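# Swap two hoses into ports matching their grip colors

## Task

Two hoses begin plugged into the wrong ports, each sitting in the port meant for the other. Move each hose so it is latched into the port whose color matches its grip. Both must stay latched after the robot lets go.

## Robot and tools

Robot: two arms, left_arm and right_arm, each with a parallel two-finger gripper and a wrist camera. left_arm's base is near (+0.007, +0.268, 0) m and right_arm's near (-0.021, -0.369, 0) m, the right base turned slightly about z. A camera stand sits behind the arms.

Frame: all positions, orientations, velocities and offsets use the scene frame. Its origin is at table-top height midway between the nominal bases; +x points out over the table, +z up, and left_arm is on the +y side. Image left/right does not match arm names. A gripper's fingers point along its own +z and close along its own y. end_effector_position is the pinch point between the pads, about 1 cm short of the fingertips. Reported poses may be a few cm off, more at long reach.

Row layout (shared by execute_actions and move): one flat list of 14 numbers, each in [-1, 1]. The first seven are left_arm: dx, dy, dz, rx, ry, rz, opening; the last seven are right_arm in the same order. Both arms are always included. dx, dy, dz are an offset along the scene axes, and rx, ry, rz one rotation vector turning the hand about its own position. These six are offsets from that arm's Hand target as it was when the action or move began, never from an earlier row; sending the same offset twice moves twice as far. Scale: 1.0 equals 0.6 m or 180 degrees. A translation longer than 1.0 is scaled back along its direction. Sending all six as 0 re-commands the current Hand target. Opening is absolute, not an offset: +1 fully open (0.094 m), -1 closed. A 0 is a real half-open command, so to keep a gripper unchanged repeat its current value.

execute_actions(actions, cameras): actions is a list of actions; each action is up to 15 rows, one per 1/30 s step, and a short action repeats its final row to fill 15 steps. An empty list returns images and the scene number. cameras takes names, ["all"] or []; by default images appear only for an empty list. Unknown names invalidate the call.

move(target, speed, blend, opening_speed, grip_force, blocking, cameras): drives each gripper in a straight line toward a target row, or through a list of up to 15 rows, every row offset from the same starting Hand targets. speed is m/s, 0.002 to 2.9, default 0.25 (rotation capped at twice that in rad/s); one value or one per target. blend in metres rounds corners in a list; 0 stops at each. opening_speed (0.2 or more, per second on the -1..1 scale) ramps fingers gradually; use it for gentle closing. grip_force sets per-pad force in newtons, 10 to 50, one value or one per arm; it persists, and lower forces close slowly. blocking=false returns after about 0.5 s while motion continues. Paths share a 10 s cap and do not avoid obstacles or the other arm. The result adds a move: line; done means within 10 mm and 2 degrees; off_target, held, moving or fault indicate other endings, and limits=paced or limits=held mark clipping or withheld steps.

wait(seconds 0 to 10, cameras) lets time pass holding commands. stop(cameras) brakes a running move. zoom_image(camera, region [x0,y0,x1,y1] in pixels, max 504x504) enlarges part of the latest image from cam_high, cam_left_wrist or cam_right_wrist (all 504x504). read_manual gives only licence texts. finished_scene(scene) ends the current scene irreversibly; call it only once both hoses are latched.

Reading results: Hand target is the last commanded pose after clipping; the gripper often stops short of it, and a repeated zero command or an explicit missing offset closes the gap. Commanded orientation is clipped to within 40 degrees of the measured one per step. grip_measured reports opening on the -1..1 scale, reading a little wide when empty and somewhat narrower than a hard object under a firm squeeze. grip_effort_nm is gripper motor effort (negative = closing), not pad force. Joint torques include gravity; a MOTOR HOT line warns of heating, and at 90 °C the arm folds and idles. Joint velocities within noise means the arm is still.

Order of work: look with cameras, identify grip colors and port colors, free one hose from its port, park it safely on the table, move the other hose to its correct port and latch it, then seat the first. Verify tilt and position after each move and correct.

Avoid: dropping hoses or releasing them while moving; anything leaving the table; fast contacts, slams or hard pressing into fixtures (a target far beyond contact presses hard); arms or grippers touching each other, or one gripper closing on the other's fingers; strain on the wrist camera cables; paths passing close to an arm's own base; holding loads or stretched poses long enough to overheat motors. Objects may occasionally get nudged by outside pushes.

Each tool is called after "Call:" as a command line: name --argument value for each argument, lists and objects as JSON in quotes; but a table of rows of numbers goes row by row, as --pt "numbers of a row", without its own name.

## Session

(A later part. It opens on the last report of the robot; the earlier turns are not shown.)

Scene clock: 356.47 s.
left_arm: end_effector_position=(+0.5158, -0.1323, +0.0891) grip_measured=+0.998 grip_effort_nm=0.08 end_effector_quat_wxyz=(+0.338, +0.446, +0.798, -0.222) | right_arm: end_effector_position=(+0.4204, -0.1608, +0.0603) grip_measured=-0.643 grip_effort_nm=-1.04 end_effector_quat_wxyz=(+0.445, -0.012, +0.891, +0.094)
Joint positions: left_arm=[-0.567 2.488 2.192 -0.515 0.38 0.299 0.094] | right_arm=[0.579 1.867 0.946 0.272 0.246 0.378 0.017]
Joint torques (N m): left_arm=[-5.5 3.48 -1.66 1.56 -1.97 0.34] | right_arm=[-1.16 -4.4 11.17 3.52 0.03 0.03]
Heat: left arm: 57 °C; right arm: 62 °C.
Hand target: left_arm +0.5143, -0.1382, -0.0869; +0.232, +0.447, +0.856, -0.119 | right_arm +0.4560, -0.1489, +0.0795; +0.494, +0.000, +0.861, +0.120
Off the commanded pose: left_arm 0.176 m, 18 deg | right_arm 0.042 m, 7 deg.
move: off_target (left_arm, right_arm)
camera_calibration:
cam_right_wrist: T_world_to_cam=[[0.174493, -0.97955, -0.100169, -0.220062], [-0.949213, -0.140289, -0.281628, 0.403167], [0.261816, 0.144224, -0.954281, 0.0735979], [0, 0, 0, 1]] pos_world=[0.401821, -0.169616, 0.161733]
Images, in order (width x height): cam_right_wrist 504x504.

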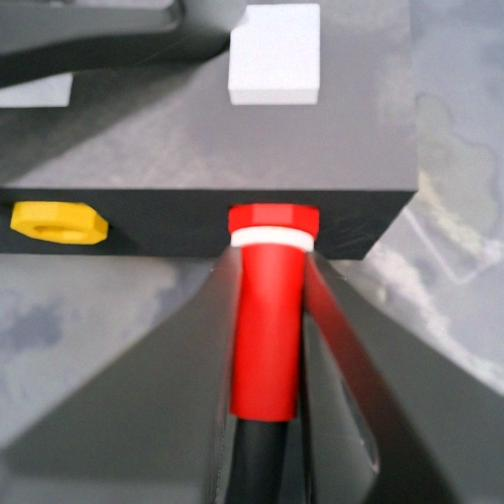

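Call:
move --target '[0,0,0,0,0,0,1,0.04,0.005,0.004,0.0016,-0.0135,-0.0029,-0.95]' --speed 0.06 --cameras '["cam_right_wrist"]'

Call:
zoom_image --camera "cam_right_wrist" --region '[170, 60, 370, 260]'

Scene clock: 357.50 s.
left_arm: end_effector_position=(+0.5158, -0.1323, +0.0891) grip_measured=+0.998 grip_effort_nm=0.08 end_effector_quat_wxyz=(+0.338, +0.446, +0.798, -0.222) | right_arm: end_effector_position=(+0.4220, -0.1609, +0.0599) grip_measured=-0.643 grip_effort_nm=-1.05 end_effector_quat_wxyz=(+0.444, -0.017, +0.891, +0.089)
Joint positions: left_arm=[-0.567 2.488 2.192 -0.515 0.38 0.299 0.094] | right_arm=[0.579 1.873 0.955 0.264 0.25 0.365 0.017]
Joint torques (N m): left_arm=[-5.5 3.49 -1.63 1.57 -1.97 0.34] | right_arm=[-2.56 -1.35 14.27 4.11 0 -0.05]
Heat: left arm: 57 °C; right arm: 63 °C.
Hand target: left_arm +0.5143, -0.1382, -0.0869; +0.232, +0.447, +0.856, -0.119 | right_arm +0.4799, -0.1458, +0.0818; +0.513, +0.002, +0.850, +0.120
Off the commanded pose: left_arm 0.176 m, 18 deg | right_arm 0.064 m, 10 deg.
move: off_target (left_arm, right_arm)
camera_calibration:
cam_right_wrist: T_world_to_cam=[[0.178123, -0.980287, -0.0854916, -0.222963], [-0.948651, -0.147993, -0.279571, 0.402847], [0.261407, 0.1309, -0.956311, 0.0709759], [0, 0, 0, 1]] pos_world=[0.403322, -0.16824, 0.161438]
Images, in order (width x height): cam_right_wrist 504x504.

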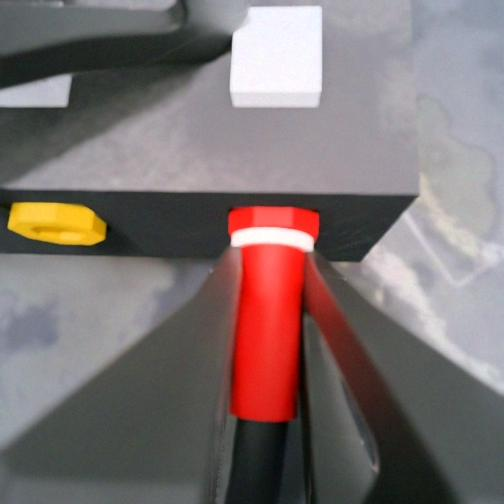

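Scaled by 2.520 from the camera's 504x504 image, which has a finer 720x720 frame.

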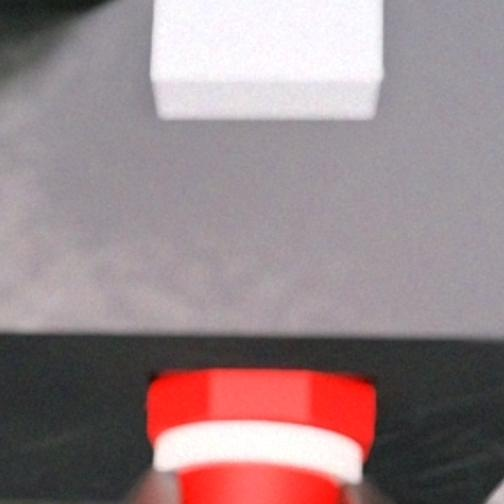

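Call:
move --pt "0 0.02 0.33 0 0 0 1 0 0 0 0 0 0 -0.95" --pt "0 0.08 0.42 0 0 0 1 0 0 0 0 0 0 -0.95" --speed 0.2 --blend '[0.02,0]' --cameras '["cam_right_wrist"]'

Call:
zoom_image --camera "cam_right_wrist" --region '[170, 60, 370, 260]'

Scene clock: 359.67 s.
left_arm: end_effector_position=(+0.5167, -0.0885, +0.1179) grip_measured=+0.998 grip_effort_nm=0.08 end_effector_quat_wxyz=(+0.262, +0.426, +0.857, -0.123) | right_arm: end_effector_position=(+0.4220, -0.1609, +0.0599) grip_measured=-0.643 grip_effort_nm=-1.04 end_effector_quat_wxyz=(+0.444, -0.017, +0.891, +0.088)
Joint positions: left_arm=[-0.559 2.686 2.835 -1.159 0.186 0.311 0.094] | right_arm=[0.579 1.873 0.956 0.263 0.25 0.364 0.017]
Joint torques (N m): left_arm=[-0.54 -18.99 9.55 1.04 0.11 0.12] | right_arm=[-2.55 -1.31 14.16 4.11 0 -0.04]
Heat: left arm: 57 °C; right arm: 64 °C.
Hand target: left_arm +0.5144, -0.0902, +0.1652; +0.232, +0.447, +0.856, -0.119 | right_arm +0.4799, -0.1458, +0.0818; +0.513, +0.002, +0.850, +0.120
Off the commanded pose: left_arm 0.047 m, 4 deg | right_arm 0.064 m, 10 deg.
elbow stopped short (left arm): the move would have taken joint 3 (elbow) straighter than the controller allows.
move: off_target (left_arm, right_arm)
camera_calibration:
cam_right_wrist: T_world_to_cam=[[0.178284, -0.980296, -0.0850612, -0.223099], [-0.948683, -0.148299, -0.279301, 0.402764], [0.261183, 0.130491, -0.956429, 0.0710169], [0, 0, 0, 1]] pos_world=[0.403322, -0.168241, 0.161438]
Images, in order (width x height): cam_right_wrist 504x504.

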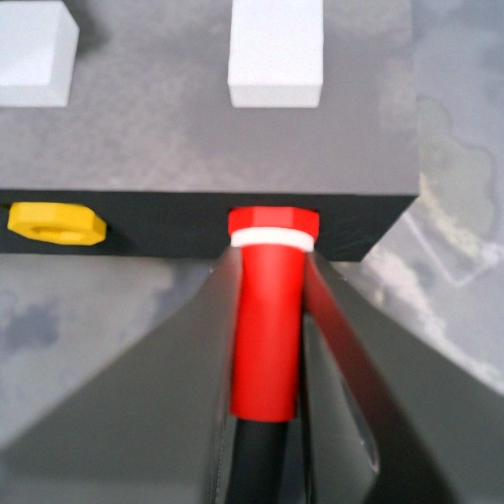

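Scaled by 2.520 from the camera's 504x504 image, which has a finer 720x720 frame.

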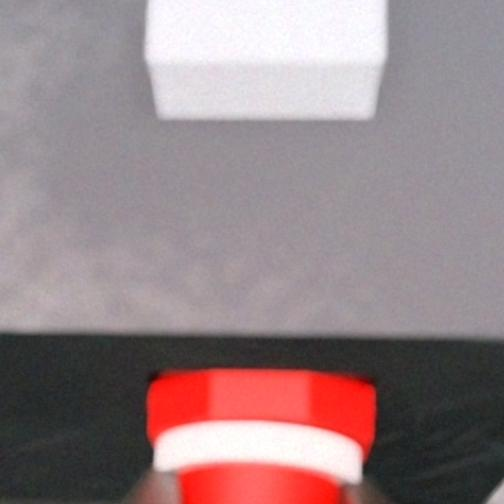

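Call:
move --target '[0,0.08,0.0,0,0,0,0,-0.0865,-0.0187,-0.023,-0.0049,0.0405,0.0087,-0.9]' --speed 0.12 --cameras '[]'

Call:
move --target '[0,0,0,0,0,0,0,-0.055,-0.007,0,0,0,0,-0.9]' --speed 0.08 --cameras '["cam_right_wrist"]'

Scene clock: 361.10 s.
left_arm: end_effector_position=(+0.5176, -0.0399, +0.1147) grip_measured=+0.002 grip_effort_nm=-0.12 end_effector_quat_wxyz=(+0.221, +0.433, +0.866, -0.113) | right_arm: end_effector_position=(+0.4203, -0.1607, +0.0598) grip_measured=-0.643 grip_effort_nm=-1.05 end_effector_quat_wxyz=(+0.440, -0.014, +0.893, +0.093)
Joint positions: left_arm=[-0.481 2.668 2.835 -1.279 0.212 0.396 0.047] | right_arm=[0.578 1.867 0.956 0.25 0.242 0.377 0.017]
Joint torques (N m): left_arm=[-0.35 -19.48 9.36 0.84 0.26 0.11] | right_arm=[-0.92 -8.69 5.82 2.85 -0.29 0.22]
Heat: left arm: 58 °C; right arm: 65 °C.
Hand target: left_arm +0.5143, -0.0423, +0.1650; +0.232, +0.447, +0.856, -0.119 | right_arm +0.4281, -0.1572, +0.0681; +0.456, -0.006, +0.882, +0.120
Off the commanded pose: left_arm 0.051 m, 2 deg | right_arm 0.012 m, 4 deg.
elbow stopped short (left arm): the move would have taken joint 3 (elbow) straighter than the controller allows.
move: off_target (left_arm, right_arm)
No camera images: "cameras" was empty.

Scene clock: 362.03 s.
left_arm: end_effector_position=(+0.5174, -0.0399, +0.1147) grip_measured=+0.002 grip_effort_nm=-0.13 end_effector_quat_wxyz=(+0.221, +0.433, +0.866, -0.113) | right_arm: end_effector_position=(+0.4167, -0.1600, +0.0601) grip_measured=-0.643 grip_effort_nm=-1.05 end_effector_quat_wxyz=(+0.469, -0.007, +0.875, +0.119)
Joint positions: left_arm=[-0.481 2.668 2.835 -1.279 0.213 0.396 0.047] | right_arm=[0.578 1.864 0.868 0.418 0.228 0.387 0.017]
Joint torques (N m): left_arm=[-0.35 -19.51 9.37 0.83 0.25 0.11] | right_arm=[2.29 -15.28 2.15 1.43 0.15 0.33]
Heat: left arm: 59 °C; right arm: 64 °C.
Hand target: left_arm +0.5143, -0.0423, +0.1650; +0.232, +0.447, +0.856, -0.119 | right_arm +0.3952, -0.1613, +0.0682; +0.456, -0.006, +0.882, +0.120
Off the commanded pose: left_arm 0.050 m, 2 deg | right_arm 0.023 m, 2 deg.
elbow stopped short (left arm): the move would have taken joint 3 (elbow) straighter than the controller allows.
move: off_target (left_arm, right_arm)
camera_calibration:
cam_right_wrist: T_world_to_cam=[[0.189177, -0.971861, -0.140354, -0.221198], [-0.931105, -0.132145, -0.339972, 0.39694], [0.311858, 0.194999, -0.929903, 0.0600399], [0, 0, 0, 1]] pos_world=[0.392714, -0.174228, 0.159733]
Images, in order (width x height): cam_right_wrist 504x504.

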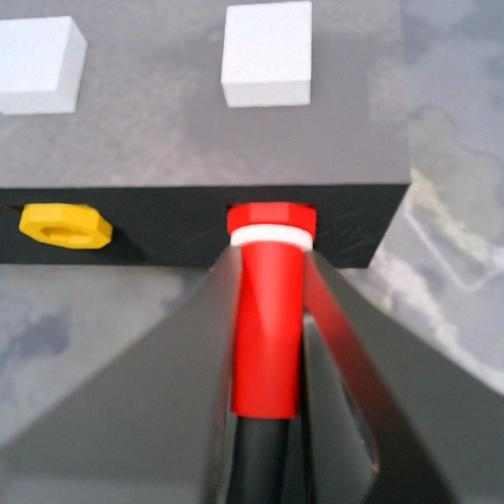

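Call:
move --pt "-0.12 0.15 0.06 0 0 0 0 0.033 0.002 -0.005 0 0 0 -0.9" --pt "-0.12 0.15 0.06 0 0 0 0 0.033 0.002 -0.005 0 0 0 0.3" --pt "-0.12 0.15 0.06 0 0 0 0 -0.07 -0.027 0.09 0 0 0 0.3" --pt "-0.12 0.15 0.06 0 0 0 0 -0.12 -0.05 0.2 0 0 0 0.3" --speed 0.15 --blend '[0,0,0.02,0]' --cameras '["all"]'

Scene clock: 366.57 s.
left_arm: end_effector_position=(+0.4459, +0.0483, +0.1835) grip_measured=+0.002 grip_effort_nm=-0.12 end_effector_quat_wxyz=(+0.211, +0.440, +0.865, -0.114) | right_arm: end_effector_position=(+0.3180, -0.1952, +0.1639) grip_measured=+0.298 grip_effort_nm=0.11 end_effector_quat_wxyz=(+0.433, -0.015, +0.895, +0.107)
Joint positions: left_arm=[-0.372 2.071 2.071 -1.16 0.264 0.515 0.047] | right_arm=[0.646 1.273 0.83 -0.232 0.267 0.434 0.061]
Joint torques (N m): left_arm=[-0.01 -13.83 5.44 1.05 0.3 0.11] | right_arm=[0.73 -6.49 10.26 2.12 0.22 0.17]
Heat: left arm: 59 °C; right arm: 62 °C.
Hand target: left_arm +0.4424, +0.0479, +0.2010; +0.232, +0.447, +0.856, -0.119 | right_arm +0.3232, -0.1913, +0.1881; +0.456, -0.005, +0.882, +0.120
Off the commanded pose: left_arm 0.018 m, 3 deg | right_arm 0.025 m, 4 deg.
move: off_target (left_arm, right_arm)
camera_calibration:
cam_left_wrist: T_world_to_cam=[[-0.738374, -0.673376, 0.0369928, 0.361262], [-0.660019, 0.732814, 0.165404, 0.238579], [-0.138488, 0.0977144, -0.985532, 0.342197], [0, 0, 0, 1]] pos_world=[0.471603, 0.0349938, 0.28442]
cam_right_wrist: T_world_to_cam=[[0.188408, -0.974359, -0.122992, -0.225171], [-0.95365, -0.151591, -0.259945, 0.325943], [0.234635, 0.166267, -0.957759, 0.217685], [0, 0, 0, 1]] pos_world=[0.302183, -0.206181, 0.265522]

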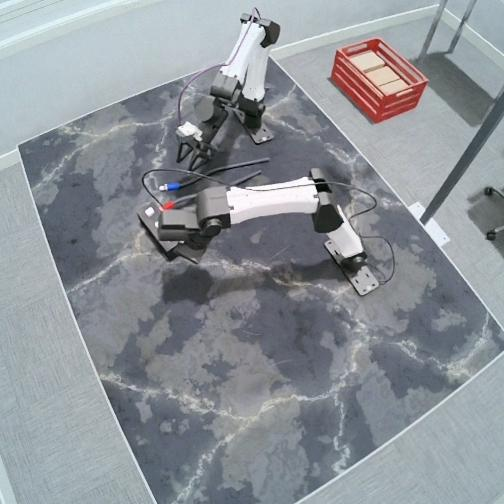

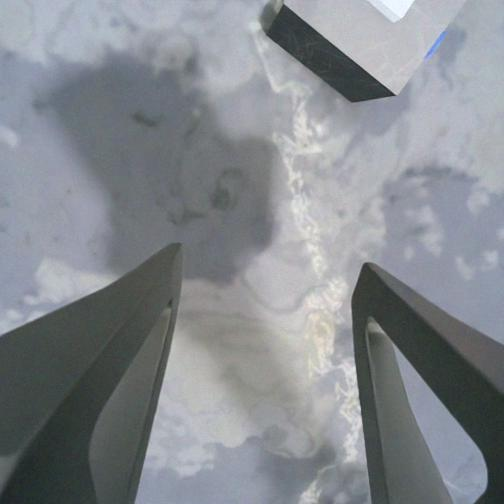

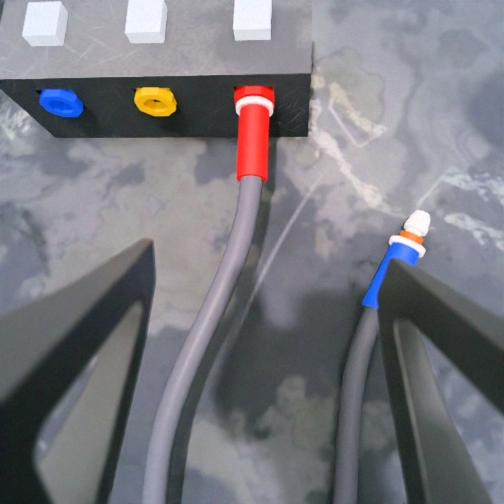

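Call:
zoom_image --camera "cam_right_wrist" --region '[330, 180, 470, 320]'

Scaled by 3.600 from the camera's 504x504 image, which has a finer 720x720 frame.

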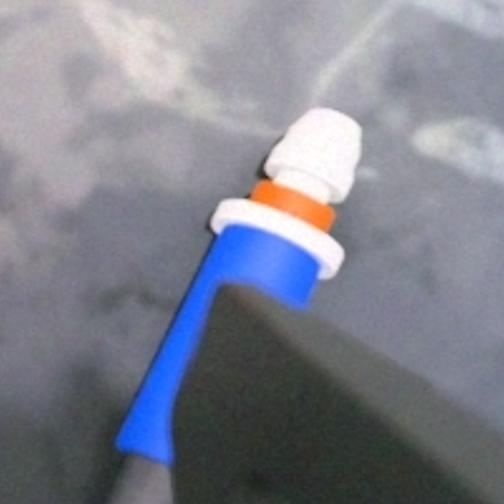

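Call:
move --target '[0,0,0,0,0,0,0,0.0613,-0.0895,-0.1635,0,0,-0.1333,0.2]' --speed 0.15 --cameras '["cam_right_wrist"]'

Scene clock: 369.67 s.
left_arm: end_effector_position=(+0.4459, +0.0483, +0.1835) grip_measured=+0.002 grip_effort_nm=-0.12 end_effector_quat_wxyz=(+0.211, +0.440, +0.865, -0.114) | right_arm: end_effector_position=(+0.3594, -0.2409, +0.0944) grip_measured=+0.202 grip_effort_nm=-0.14 end_effector_quat_wxyz=(+0.469, +0.169, +0.867, +0.027)
Joint positions: left_arm=[-0.372 2.071 2.071 -1.16 0.264 0.515 0.047] | right_arm=[0.608 1.541 0.727 0.095 0.556 0.683 0.056]
Joint torques (N m): left_arm=[-0.01 -13.81 5.42 1.04 0.3 0.11] | right_arm=[-0.16 -5.38 5.42 2.19 0.36 0.14]
Heat: left arm: 59 °C; right arm: 61 °C.
Hand target: left_arm +0.4424, +0.0479, +0.2010; +0.232, +0.447, +0.856, -0.119 | right_arm +0.3600, -0.2449, +0.0901; +0.471, +0.178, +0.864, +0.023
Off the commanded pose: left_arm 0.018 m, 3 deg | right_arm 0.006 m, 1 deg.
move: off_target (left_arm)
camera_calibration:
cam_right_wrist: T_world_to_cam=[[-0.205008, -0.967673, -0.146903, -0.140713], [-0.91978, 0.241787, -0.309103, 0.427576], [0.33463, 0.0717497, -0.939614, 0.0886856], [0, 0, 0, 1]] pos_world=[0.334751, -0.24591, 0.194824]
Images, in order (width x height): cam_right_wrist 504x504.

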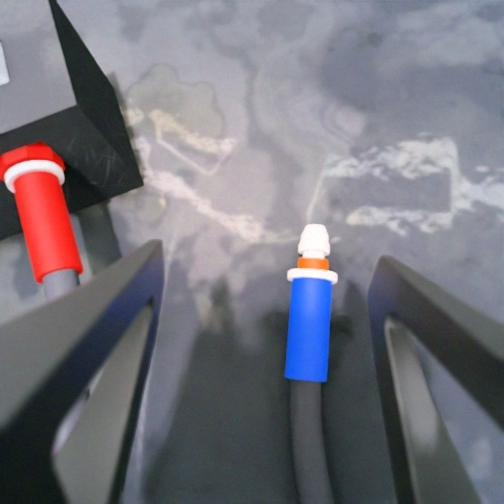

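Call:
move --target '[0,0,0,0,0,0,0,0.01,-0.0162,-0.09,0,0,-0.007,0.0]' --speed 0.08 --cameras '["cam_right_wrist"]'

Scene clock: 371.80 s.
left_arm: end_effector_position=(+0.4459, +0.0483, +0.1835) grip_measured=+0.002 grip_effort_nm=-0.12 end_effector_quat_wxyz=(+0.211, +0.440, +0.865, -0.114) | right_arm: end_effector_position=(+0.3664, -0.2513, +0.0404) grip_measured=+0.002 grip_effort_nm=-0.14 end_effector_quat_wxyz=(+0.470, +0.183, +0.863, +0.021)
Joint positions: left_arm=[-0.372 2.071 2.071 -1.16 0.264 0.515 0.047] | right_arm=[0.576 1.722 0.637 0.369 0.557 0.684 0.047]
Joint torques (N m): left_arm=[-0.01 -13.81 5.44 1.05 0.3 0.11] | right_arm=[-0.13 -5.82 4.41 2.19 0.28 0.1]
Heat: left arm: 59 °C; right arm: 61 °C.
Hand target: left_arm +0.4424, +0.0479, +0.2010; +0.232, +0.447, +0.856, -0.119 | right_arm +0.3659, -0.2547, +0.0360; +0.471, +0.187, +0.862, +0.018
Off the commanded pose: left_arm 0.018 m, 3 deg | right_arm 0.006 m, 1 deg.
move: off_target (left_arm)
camera_calibration:
cam_right_wrist: T_world_to_cam=[[-0.235789, -0.960279, -0.149228, -0.144069], [-0.910418, 0.271986, -0.31171, 0.424183], [0.339917, 0.0623616, -0.938386, 0.0319705], [0, 0, 0, 1]] pos_world=[0.341347, -0.255712, 0.140724]
Images, in order (width x height): cam_right_wrist 504x504.

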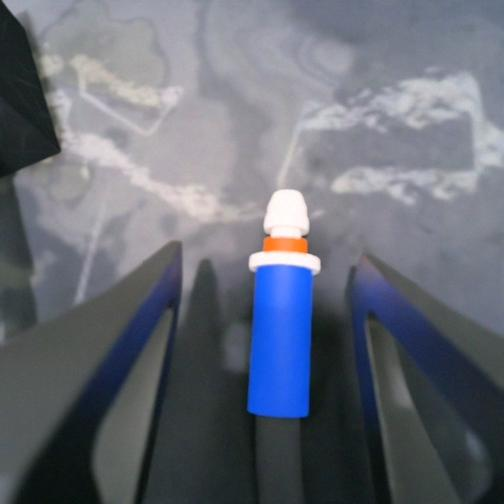

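Call:
move --target '[0,0,0,0,0,0,0,-0.002,-0.004,-0.034,0,0,-0.003,0.0]' --speed 0.05 --cameras '["cam_right_wrist"]'

Scene clock: 373.03 s.
left_arm: end_effector_position=(+0.4459, +0.0483, +0.1835) grip_measured=+0.002 grip_effort_nm=-0.12 end_effector_quat_wxyz=(+0.211, +0.440, +0.865, -0.114) | right_arm: end_effector_position=(+0.3680, -0.2520, +0.0250) grip_measured=+0.002 grip_effort_nm=-0.13 end_effector_quat_wxyz=(+0.477, +0.187, +0.858, +0.021)
Joint positions: left_arm=[-0.372 2.071 2.071 -1.16 0.264 0.515 0.047] | right_arm=[0.576 1.792 0.611 0.481 0.567 0.684 0.047]
Joint torques (N m): left_arm=[-0.01 -13.81 5.42 1.05 0.3 0.11] | right_arm=[-0.27 -5.56 3.77 2.08 0.25 0.15]
Heat: left arm: 59 °C; right arm: 61 °C.
Hand target: left_arm +0.4424, +0.0479, +0.2010; +0.232, +0.447, +0.856, -0.119 | right_arm +0.3647, -0.2571, +0.0157; +0.471, +0.192, +0.861, +0.016
Off the commanded pose: left_arm 0.018 m, 3 deg | right_arm 0.011 m, 1 deg.
move: off_target (left_arm, right_arm)
camera_calibration:
cam_right_wrist: T_world_to_cam=[[-0.240512, -0.958123, -0.15542, -0.144311], [-0.903004, 0.279591, -0.326211, 0.420517], [0.356004, 0.061887, -0.932433, 0.0108078], [0, 0, 0, 1]] pos_world=[0.341172, -0.256509, 0.124826]
Images, in order (width x height): cam_right_wrist 504x504.

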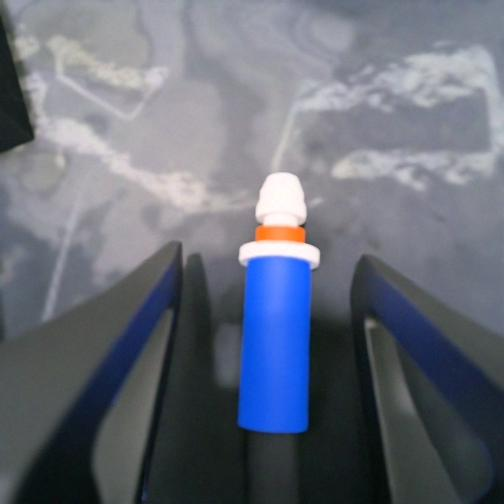

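Call:
move --target '[0,0,0,0,0,0,0,-0.015,0.004,-0.004,0,0,0,0.0]' --speed 0.05 --cameras '["cam_right_wrist"]'

Scene clock: 374.00 s.
left_arm: end_effector_position=(+0.4459, +0.0483, +0.1835) grip_measured=+0.002 grip_effort_nm=-0.12 end_effector_quat_wxyz=(+0.211, +0.440, +0.865, -0.114) | right_arm: end_effector_position=(+0.3643, -0.2517, +0.0247) grip_measured=+0.002 grip_effort_nm=-0.13 end_effector_quat_wxyz=(+0.484, +0.192, +0.854, +0.024)
Joint positions: left_arm=[-0.372 2.071 2.071 -1.16 0.264 0.515 0.047] | right_arm=[0.587 1.792 0.589 0.514 0.583 0.696 0.047]
Joint torques (N m): left_arm=[0.02 -13.83 5.42 1.05 0.3 0.11] | right_arm=[0.75 -6.19 3.23 1.82 0.27 0.2]
Heat: left arm: 59 °C; right arm: 60 °C.
Hand target: left_arm +0.4424, +0.0479, +0.2010; +0.232, +0.447, +0.856, -0.119 | right_arm +0.3557, -0.2548, +0.0132; +0.471, +0.192, +0.861, +0.015
Off the commanded pose: left_arm 0.018 m, 3 deg | right_arm 0.015 m, 2 deg.
move: off_target (left_arm, right_arm)
camera_calibration:
cam_right_wrist: T_world_to_cam=[[-0.245149, -0.955112, -0.166324, -0.142202], [-0.895323, 0.288847, -0.339062, 0.416937], [0.371884, 0.0657928, -0.925945, 0.00681565], [0, 0, 0, 1]] pos_world=[0.335898, -0.256699, 0.124027]
Images, in order (width x height): cam_right_wrist 504x504.

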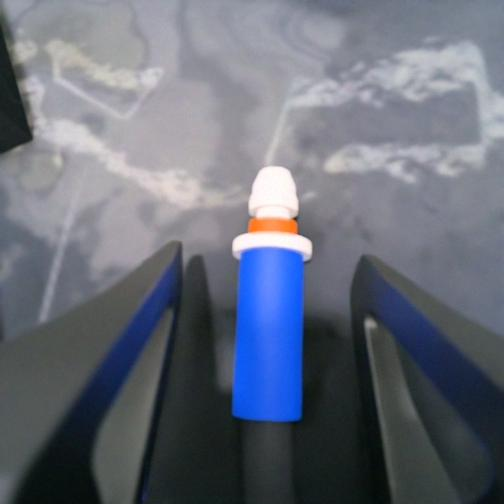

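Call:
move --target '[0,0,0,0,0,0,0,0.0,0.0,0.006,0.009,0.0315,0.0067,0.0]' --speed 0.05 --cameras '["cam_right_wrist"]'

Scene clock: 375.77 s.
left_arm: end_effector_position=(+0.4459, +0.0483, +0.1835) grip_measured=+0.002 grip_effort_nm=-0.13 end_effector_quat_wxyz=(+0.211, +0.440, +0.865, -0.114) | right_arm: end_effector_position=(+0.3626, -0.2537, +0.0233) grip_measured=+0.002 grip_effort_nm=-0.13 end_effector_quat_wxyz=(+0.450, +0.189, +0.872, +0.025)
Joint positions: left_arm=[-0.372 2.071 2.071 -1.16 0.264 0.515 0.047] | right_arm=[0.563 1.755 0.626 0.374 0.524 0.708 0.047]
Joint torques (N m): left_arm=[-0.01 -13.82 5.42 1.05 0.3 0.11] | right_arm=[-0.13 -8.06 5.59 1.03 -0.09 0.25]
Heat: left arm: 59 °C; right arm: 60 °C.
Hand target: left_arm +0.4424, +0.0479, +0.2010; +0.232, +0.447, +0.856, -0.119 | right_arm +0.3557, -0.2547, +0.0168; +0.425, +0.189, +0.885, +0.023
Off the commanded pose: left_arm 0.018 m, 3 deg | right_arm 0.010 m, 3 deg.
move: off_target (left_arm, right_arm)
camera_calibration:
cam_right_wrist: T_world_to_cam=[[-0.244667, -0.956628, -0.158118, -0.145514], [-0.921908, 0.280035, -0.267704, 0.421157], [0.300372, 0.0802716, -0.950438, 0.0365897], [0, 0, 0, 1]] pos_world=[0.341675, -0.260079, 0.124513]
Images, in order (width x height): cam_right_wrist 504x504.

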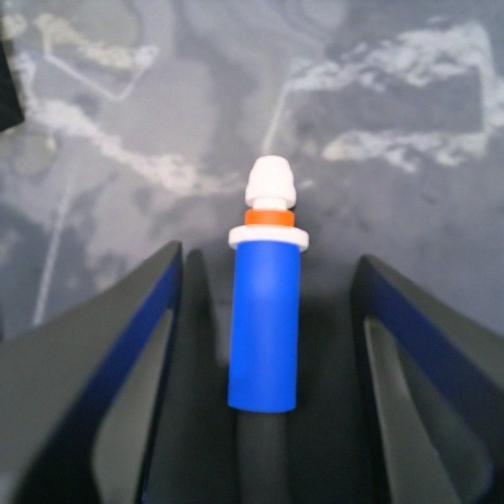

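Call:
move --target '[0,0,0,0,0,0,0,0,0,0,0,0,0,-0.85]' --opening_speed 0.5 --cameras '["cam_right_wrist"]'

Scene clock: 377.77 s.
left_arm: end_effector_position=(+0.4459, +0.0483, +0.1835) grip_measured=+0.002 grip_effort_nm=-0.12 end_effector_quat_wxyz=(+0.211, +0.440, +0.865, -0.114) | right_arm: end_effector_position=(+0.3599, -0.2596, +0.0207) grip_measured=-0.642 grip_effort_nm=-1.04 end_effector_quat_wxyz=(+0.445, +0.193, +0.875, +0.012)
Joint positions: left_arm=[-0.372 2.071 2.071 -1.16 0.264 0.515 0.047] | right_arm=[0.558 1.752 0.627 0.346 0.536 0.713 0.017]
Joint torques (N m): left_arm=[-0.01 -13.79 5.44 1.05 0.3 0.11] | right_arm=[0.28 -7.77 5.72 1.31 -0.2 0.23]
Heat: left arm: 59 °C; right arm: 59 °C.
Hand target: left_arm +0.4424, +0.0479, +0.2010; +0.232, +0.447, +0.856, -0.119 | right_arm +0.3558, -0.2547, +0.0169; +0.425, +0.190, +0.885, +0.023
Off the commanded pose: left_arm 0.018 m, 3 deg | right_arm 0.008 m, 3 deg.
move: off_target (left_arm, right_arm)
camera_calibration:
cam_right_wrist: T_world_to_cam=[[-0.263199, -0.954744, -0.138529, -0.145458], [-0.921522, 0.2913, -0.25679, 0.422224], [0.285522, 0.0600705, -0.956488, 0.035593], [0, 0, 0, 1]] pos_world=[0.340642, -0.264007, 0.122317]
Images, in order (width x height): cam_right_wrist 504x504.

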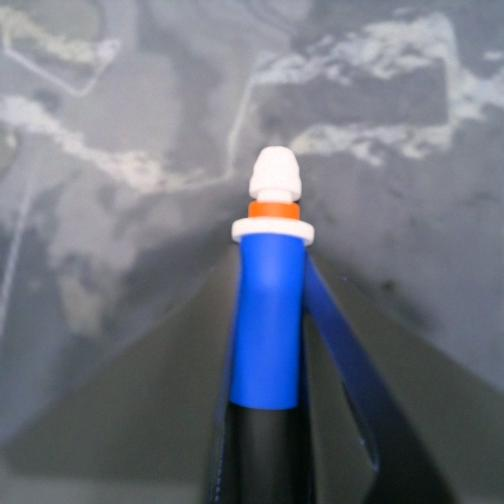

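Call:
move --pt "-0.07 0.06 0.0 0 0 0 -1 -0.0097 0.0078 0.222 0 0 0 -0.85" --pt "-0.112 -0.0215 -0.135 -0.3577 0.1786 0.2565 -1 -0.018 0.258 0.222 -0.0018 -0.0328 0.1353 -0.85" --pt "-0.112 -0.0215 -0.135 -0.3577 0.1786 0.2565 -1 0.007 0.333 0.1385 -0.0018 -0.0328 0.1353 -0.85" --speed '[0.12,0.15,0.12]' --blend '[0.02,0.02,0]' --cameras '["all"]'

Scene clock: 385.63 s.
left_arm: end_effector_position=(+0.3754, +0.0363, +0.1236) grip_measured=-0.989 grip_effort_nm=-0.60 end_effector_quat_wxyz=(+0.222, -0.132, +0.792, -0.553) | right_arm: end_effector_position=(+0.3495, -0.0656, +0.0861) grip_measured=-0.643 grip_effort_nm=-1.05 end_effector_quat_wxyz=(+0.438, -0.017, +0.893, +0.105)
Joint positions: left_arm=[-0.307 1.665 0.659 0.625 0.68 -1.108 0.001] | right_arm=[0.903 1.822 1.04 0.052 0.469 0.601 0.017]
Joint torques (N m): left_arm=[-0.9 -5.22 4.78 2.06 -0.03 -0.09] | right_arm=[0.55 -7.62 9.78 2.25 0.36 0.19]
Heat: left arm: 58 °C; right arm: 58 °C.
Hand target: left_arm +0.3751, +0.0349, +0.1201; +0.224, -0.135, +0.791, -0.554 | right_arm +0.3599, -0.0550, +0.0999; +0.456, -0.004, +0.882, +0.119
Off the commanded pose: left_arm 0.004 m, 0 deg | right_arm 0.020 m, 3 deg.
move: off_target (right_arm)
camera_calibration:
cam_left_wrist: T_world_to_cam=[[0.0754311, -0.324219, 0.94297, -0.126901], [-0.989182, 0.0949894, 0.111788, 0.36411], [-0.125816, -0.941201, -0.313547, 0.224557], [0, 0, 0, 1]] pos_world=[0.397997, 0.135622, 0.14937]
cam_right_wrist: T_world_to_cam=[[0.191374, -0.974618, -0.116171, -0.115974], [-0.950219, -0.154319, -0.270683, 0.354902], [0.245885, 0.16219, -0.955633, 0.109909], [0, 0, 0, 1]] pos_world=[0.332404, -0.0760889, 0.187626]

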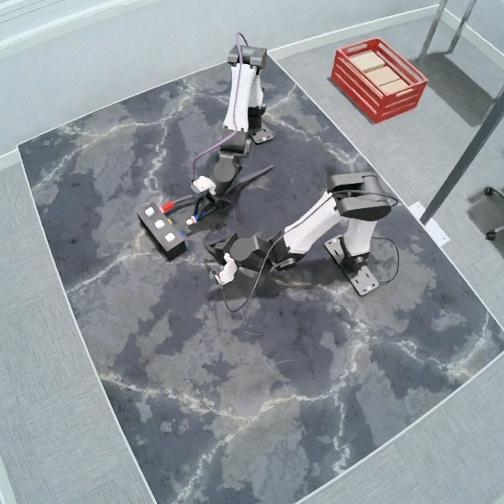

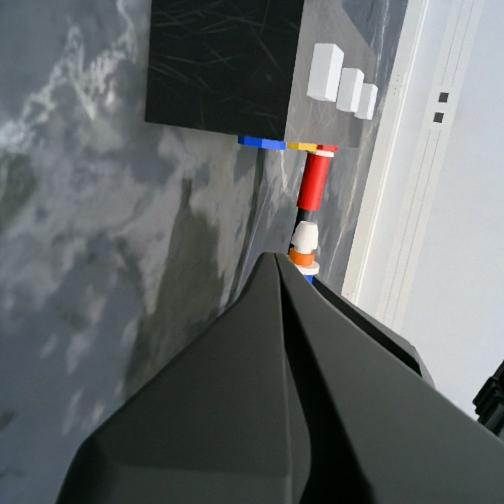

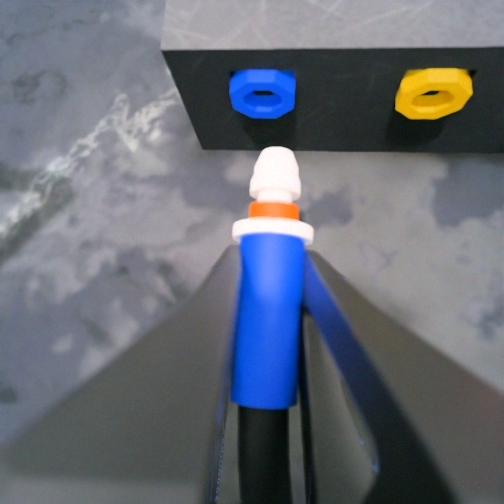

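Call:
zoom_image --camera "cam_left_wrist" --region '[210, 120, 370, 280]'

Scaled by 3.150 from the camera's 504x504 image, which has a finer 720x720 frame.

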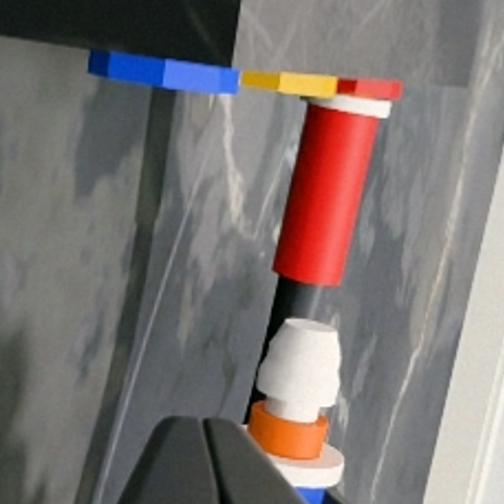

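Call:
move --target '[0,0,0,0,0,0,-1,0.0443,0.0225,-0.044,0,0,0,-0.85]' --speed 0.08 --cameras '["cam_left_wrist","cam_right_wrist"]'

Call:
zoom_image --camera "cam_left_wrist" --region '[210, 120, 370, 280]'

Scene clock: 387.73 s.
left_arm: end_effector_position=(+0.3754, +0.0363, +0.1236) grip_measured=-0.989 grip_effort_nm=-0.60 end_effector_quat_wxyz=(+0.222, -0.132, +0.792, -0.553) | right_arm: end_effector_position=(+0.3747, -0.0512, +0.0622) grip_measured=-0.643 grip_effort_nm=-1.05 end_effector_quat_wxyz=(+0.441, -0.008, +0.891, +0.105)
Joint positions: left_arm=[-0.307 1.665 0.659 0.625 0.68 -1.108 0.001] | right_arm=[0.882 1.966 1.12 0.127 0.464 0.599 0.017]
Joint torques (N m): left_arm=[-0.92 -5.22 4.78 2.06 -0.03 -0.09] | right_arm=[-0.13 -8.51 9.62 2.29 0.17 -0.02]
Heat: left arm: 57 °C; right arm: 58 °C.
Hand target: left_arm +0.3751, +0.0349, +0.1201; +0.224, -0.135, +0.791, -0.554 | right_arm +0.3865, -0.0414, +0.0736; +0.456, -0.004, +0.882, +0.120
Off the commanded pose: left_arm 0.004 m, 0 deg | right_arm 0.019 m, 3 deg.
move: off_target (right_arm)
camera_calibration:
cam_left_wrist: T_world_to_cam=[[0.0754311, -0.324219, 0.94297, -0.126901], [-0.989182, 0.0949894, 0.111788, 0.36411], [-0.125816, -0.941201, -0.313547, 0.224557], [0, 0, 0, 1]] pos_world=[0.397997, 0.135622, 0.14937]
cam_right_wrist: T_world_to_cam=[[0.176167, -0.976481, -0.124298, -0.103477], [-0.951229, -0.136391, -0.276695, 0.376335], [0.253235, 0.166981, -0.952885, 0.0758288], [0, 0, 0, 1]] pos_world=[0.357007, -0.0623767, 0.163524]
Images, in order (width x height): cam_left_wrist 504x504, cam_right_wrist 504x504.

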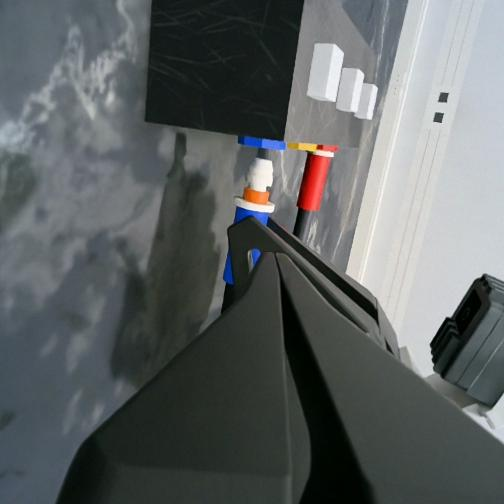

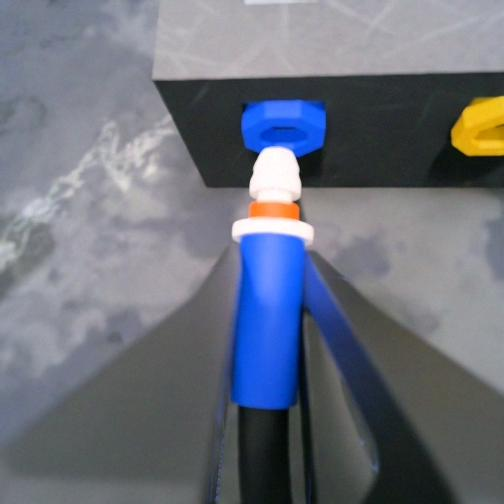

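Scaled by 3.150 from the camera's 504x504 image, which has a finer 720x720 frame.

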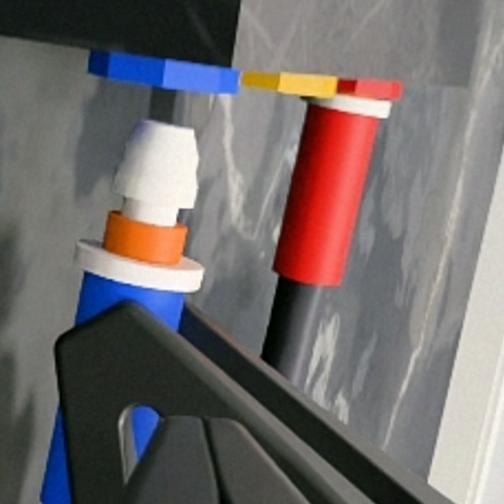

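Call:
move --target '[0,0,0,0,0,0,-1,0.05,0.017,0.0,0,0,0,-0.85]' --speed 0.06 --cameras '["cam_left_wrist","cam_right_wrist"]'

Call:
zoom_image --camera "cam_left_wrist" --region '[210, 120, 370, 280]'

Call:
zoom_image --camera "cam_right_wrist" --region '[190, 80, 350, 240]'

Scene clock: 389.17 s.
left_arm: end_effector_position=(+0.3754, +0.0363, +0.1236) grip_measured=-0.989 grip_effort_nm=-0.60 end_effector_quat_wxyz=(+0.222, -0.132, +0.792, -0.553) | right_arm: end_effector_position=(+0.3852, -0.0397, +0.0489) grip_measured=-0.643 grip_effort_nm=-1.05 end_effector_quat_wxyz=(+0.414, -0.027, +0.904, +0.099)
Joint positions: left_arm=[-0.307 1.665 0.659 0.625 0.68 -1.108 0.001] | right_arm=[0.868 2.041 1.225 0.046 0.416 0.578 0.017]
Joint torques (N m): left_arm=[-0.9 -5.2 4.78 2.07 -0.03 -0.09] | right_arm=[-2.02 -8.94 11.26 2.78 0.37 -0.04]
Heat: left arm: 57 °C; right arm: 58 °C.
Hand target: left_arm +0.3751, +0.0349, +0.1201; +0.224, -0.135, +0.791, -0.554 | right_arm +0.4165, -0.0313, +0.0735; +0.456, -0.004, +0.882, +0.119
Off the commanded pose: left_arm 0.004 m, 0 deg | right_arm 0.041 m, 6 deg.
move: off_target (right_arm)
camera_calibration:
cam_left_wrist: T_world_to_cam=[[0.0754311, -0.324219, 0.94297, -0.126901], [-0.989182, 0.0949894, 0.111788, 0.36411], [-0.125816, -0.941201, -0.313547, 0.224557], [0, 0, 0, 1]] pos_world=[0.397997, 0.135622, 0.14937]
cam_right_wrist: T_world_to_cam=[[0.203299, -0.973659, -0.103237, -0.107122], [-0.959429, -0.177063, -0.219419, 0.382884], [0.19536, 0.143656, -0.970153, 0.0808857], [0, 0, 0, 1]] pos_world=[0.373326, -0.048125, 0.151425]
Images, in order (width x height): cam_left_wrist 504x504, cam_right_wrist 504x504.

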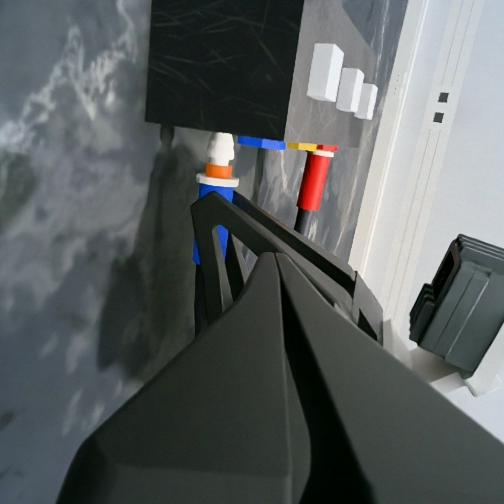

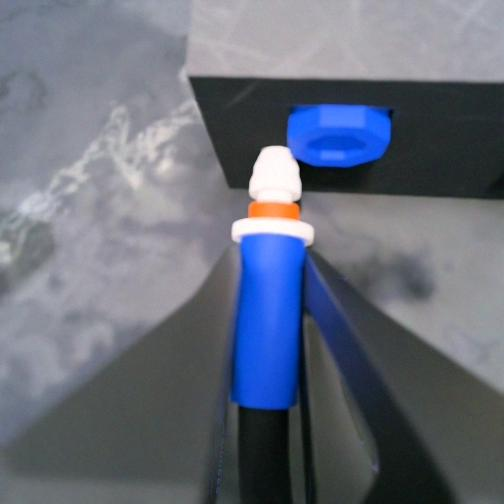

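Scaled by 3.150 from the camera's 504x504 image, which has a finer 720x720 frame.

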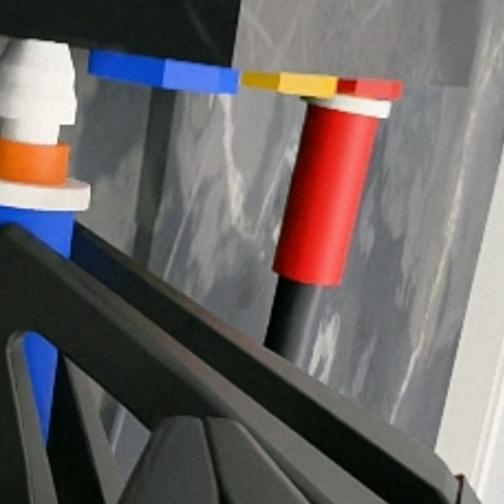

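Scaled by 3.150 from the camera's 504x504 image, which has a finer 720x720 frame.

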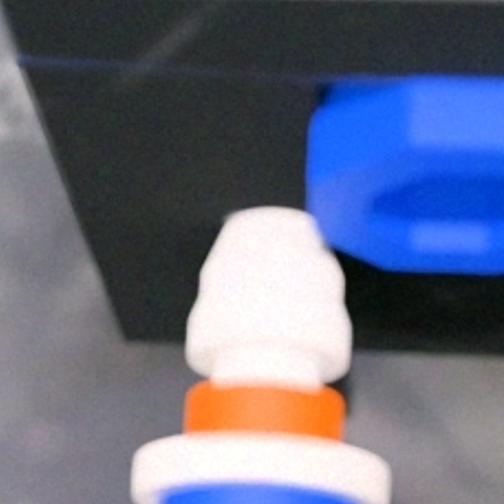

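Call:
move --pt "0 0 0 0 0 0 -1 -0.094 -0.0395 0.044 0 0 0 -0.85" --pt "0 0 0 0 0 0 -1 -0.05 -0.0205 -0.0035 0 0 0 -0.85" --speed 0.08 --cameras '["cam_left_wrist","cam_right_wrist"]'

Call:
zoom_image --camera "cam_left_wrist" --region '[210, 120, 370, 280]'

Call:
zoom_image --camera "cam_right_wrist" --region '[190, 80, 350, 240]'

Scene clock: 391.77 s.
left_arm: end_effector_position=(+0.3754, +0.0363, +0.1236) grip_measured=-0.989 grip_effort_nm=-0.60 end_effector_quat_wxyz=(+0.222, -0.132, +0.792, -0.553) | right_arm: end_effector_position=(+0.3747, -0.0534, +0.0586) grip_measured=-0.643 grip_effort_nm=-1.04 end_effector_quat_wxyz=(+0.440, -0.008, +0.892, +0.104)
Joint positions: left_arm=[-0.307 1.665 0.659 0.625 0.68 -1.108 0.001] | right_arm=[0.878 1.969 1.109 0.139 0.462 0.597 0.017]
Joint torques (N m): left_arm=[-0.91 -5.23 4.77 2.07 -0.03 -0.09] | right_arm=[-0.17 -8.79 9.51 2.27 0.17 -0.03]
Heat: left arm: 56 °C; right arm: 58 °C.
Hand target: left_arm +0.3751, +0.0349, +0.1201; +0.224, -0.135, +0.791, -0.554 | right_arm +0.3865, -0.0435, +0.0713; +0.456, -0.004, +0.882, +0.119
Off the commanded pose: left_arm 0.004 m, 0 deg | right_arm 0.020 m, 3 deg.
move: off_target (right_arm)
camera_calibration:
cam_left_wrist: T_world_to_cam=[[0.0754311, -0.324219, 0.94297, -0.126901], [-0.989182, 0.0949894, 0.111788, 0.36411], [-0.125816, -0.941201, -0.313547, 0.224557], [0, 0, 0, 1]] pos_world=[0.397997, 0.135622, 0.14937]
cam_right_wrist: T_world_to_cam=[[0.175717, -0.976793, -0.122471, -0.106049], [-0.951842, -0.136829, -0.274362, 0.374975], [0.251237, 0.164783, -0.953796, 0.0734262], [0, 0, 0, 1]] pos_world=[0.357104, -0.0643805, 0.159924]
Images, in order (width x height): cam_left_wrist 504x504, cam_right_wrist 504x504.

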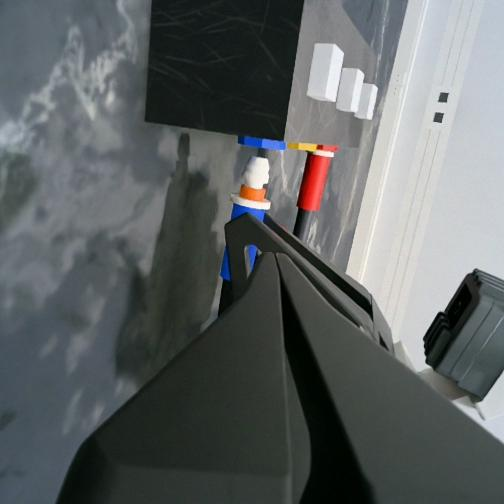

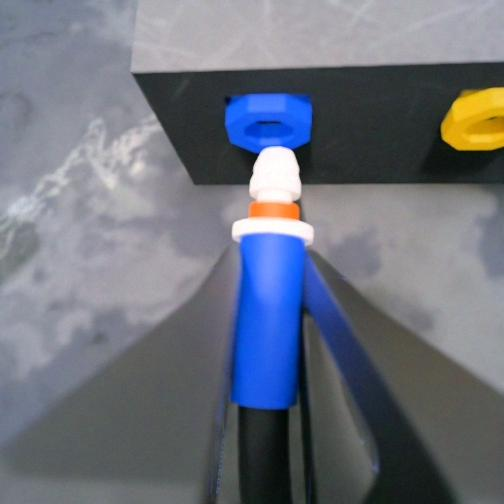

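Scaled by 3.150 from the camera's 504x504 image, which has a finer 720x720 frame.

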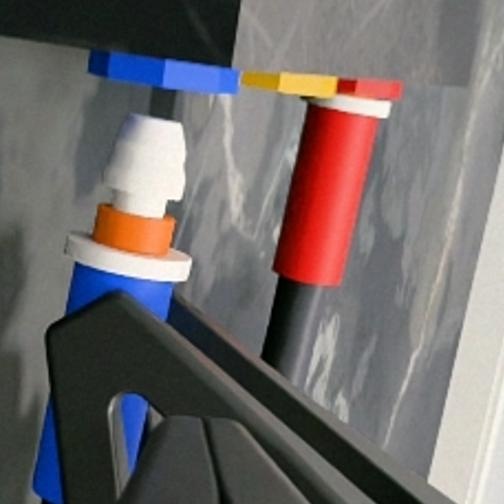

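Scaled by 3.150 from the camera's 504x504 image, which has a finer 720x720 frame.

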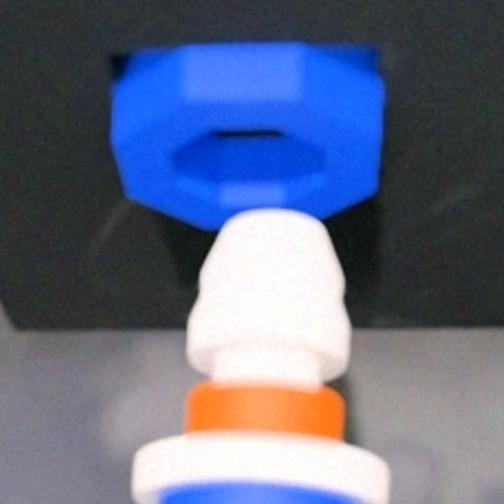

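Call:
move --target '[0,0,0,0,0,0,-1,0.035,0.006,0.006,0,0,0,-0.85]' --speed 0.05 --cameras '["cam_left_wrist","cam_right_wrist"]'

Call:
zoom_image --camera "cam_left_wrist" --region '[210, 120, 370, 280]'

Call:
zoom_image --camera "cam_right_wrist" --region '[190, 80, 350, 240]'

Scene clock: 393.07 s.
left_arm: end_effector_position=(+0.3754, +0.0363, +0.1236) grip_measured=-0.989 grip_effort_nm=-0.60 end_effector_quat_wxyz=(+0.222, -0.132, +0.792, -0.553) | right_arm: end_effector_position=(+0.3912, -0.0513, +0.0613) grip_measured=-0.643 grip_effort_nm=-1.05 end_effector_quat_wxyz=(+0.437, -0.009, +0.894, +0.101)
Joint positions: left_arm=[-0.307 1.665 0.659 0.625 0.68 -1.108 0.001] | right_arm=[0.851 2.005 1.183 0.099 0.441 0.578 0.017]
Joint torques (N m): left_arm=[-0.91 -5.22 4.78 2.06 -0.03 -0.09] | right_arm=[-0.53 -8.46 10.44 2.4 0.11 -0.05]
Heat: left arm: 56 °C; right arm: 58 °C.
Hand target: left_arm +0.3751, +0.0349, +0.1201; +0.224, -0.135, +0.791, -0.554 | right_arm +0.4074, -0.0398, +0.0750; +0.456, -0.004, +0.882, +0.120
Off the commanded pose: left_arm 0.004 m, 0 deg | right_arm 0.024 m, 3 deg.
move: off_target (right_arm)
camera_calibration:
cam_left_wrist: T_world_to_cam=[[0.0754311, -0.324219, 0.94297, -0.126901], [-0.989182, 0.0949894, 0.111788, 0.36411], [-0.125816, -0.941201, -0.313547, 0.224557], [0, 0, 0, 1]] pos_world=[0.397997, 0.135622, 0.14937]
cam_right_wrist: T_world_to_cam=[[0.17456, -0.977649, -0.117181, -0.106489], [-0.953844, -0.138364, -0.266527, 0.391986], [0.244356, 0.158298, -0.956678, 0.0740359], [0, 0, 0, 1]] pos_world=[0.374392, -0.0615918, 0.162825]
Images, in order (width x height): cam_left_wrist 504x504, cam_right_wrist 504x504.

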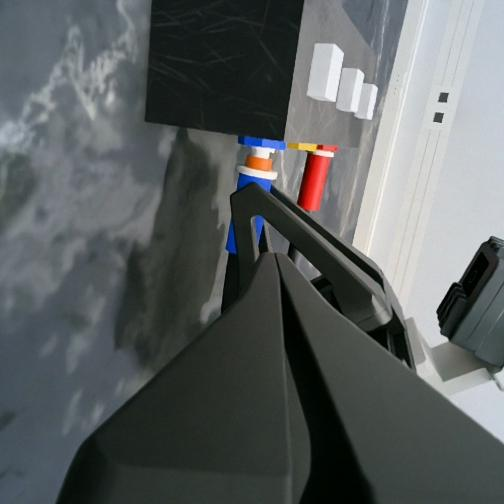

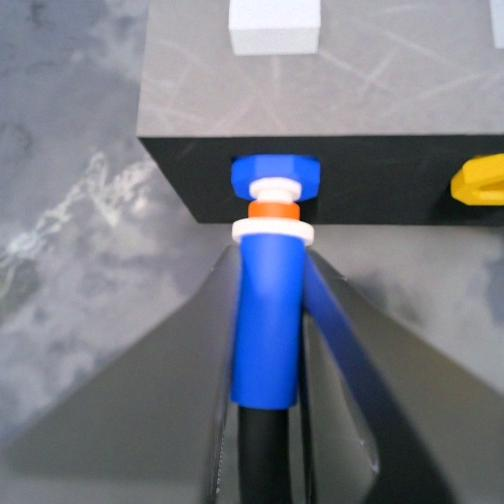

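Scaled by 3.150 from the camera's 504x504 image, which has a finer 720x720 frame.

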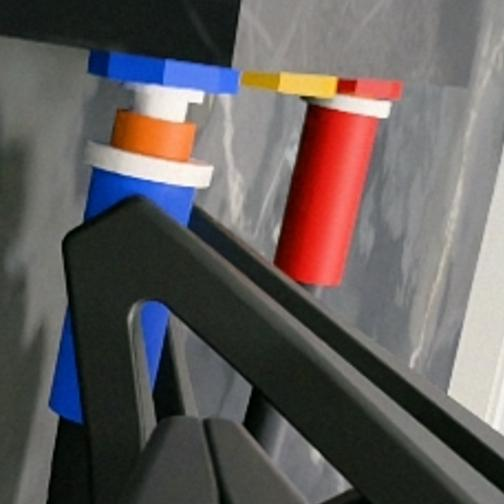

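Scaled by 3.150 from the camera's 504x504 image, which has a finer 720x720 frame.

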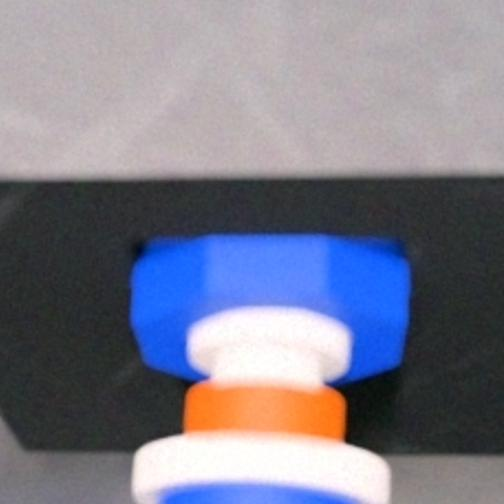

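Call:
move --pt "0.0415 0.075 0.133 0 0 0 -1 0 0 0 0 0 0 -0.9" --pt "0.175 0.0 0.117 0.3577 -0.1786 -0.2565 1 0 0 0 0 0 0 -0.9" --pt "0.2115 -0.108 0.03 0.3577 -0.1786 -0.2565 1 0 0 0 0 0 0 -0.9" --speed 0.2 --blend '[0.03,0,0]' --cameras '["cam_left_wrist","cam_right_wrist"]'

Scene clock: 401.10 s.
left_arm: end_effector_position=(+0.4955, -0.0313, +0.1366) grip_measured=+0.998 grip_effort_nm=0.10 end_effector_quat_wxyz=(+0.227, +0.454, +0.853, -0.123) | right_arm: end_effector_position=(+0.3912, -0.0513, +0.0612) grip_measured=-0.643 grip_effort_nm=-1.04 end_effector_quat_wxyz=(+0.437, -0.009, +0.894, +0.101)
Joint positions: left_arm=[-0.476 2.421 2.444 -1.128 0.247 0.445 0.094] | right_arm=[0.851 2.005 1.183 0.099 0.441 0.578 0.017]
Joint torques (N m): left_arm=[0.16 -10.85 10 0.99 -0.01 -0.17] | right_arm=[-0.53 -8.49 10.45 2.42 0.11 -0.06]
Heat: left arm: 55 °C; right arm: 58 °C.
Hand target: left_arm +0.5020, -0.0299, +0.1381; +0.232, +0.447, +0.856, -0.119 | right_arm +0.4074, -0.0399, +0.0749; +0.456, -0.004, +0.882, +0.119
Off the commanded pose: left_arm 0.007 m, 1 deg | right_arm 0.024 m, 3 deg.
move: off_target (right_arm); blend cut to 0 m at target 1
camera_calibration:
cam_left_wrist: T_world_to_cam=[[-0.762714, -0.645844, 0.0339427, 0.359253], [-0.637696, 0.759761, 0.126911, 0.332362], [-0.107753, 0.0751519, -0.991333, 0.29556], [0, 0, 0, 1]] pos_world=[0.517801, -0.0427063, 0.238623]
cam_right_wrist: T_world_to_cam=[[0.174473, -0.977681, -0.117047, -0.106481], [-0.953936, -0.138367, -0.266195, 0.391966], [0.244059, 0.158099, -0.956786, 0.0741528], [0, 0, 0, 1]] pos_world=[0.374391, -0.0615922, 0.162825]
Images, in order (width x height): cam_left_wrist 504x504, cam_right_wrist 504x504.

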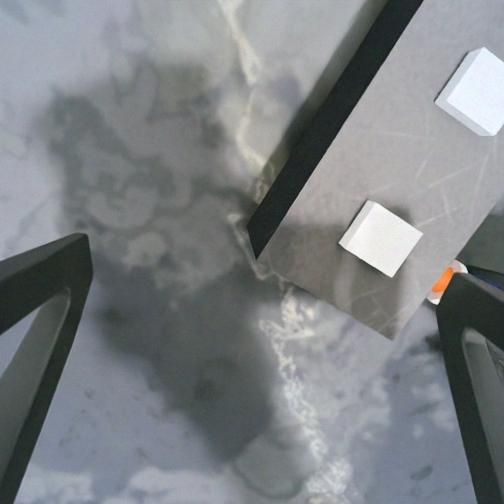

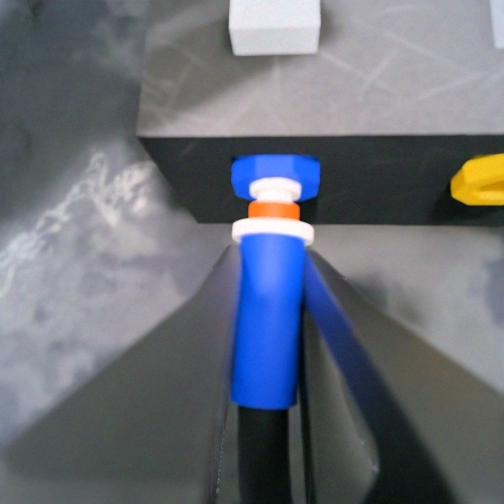

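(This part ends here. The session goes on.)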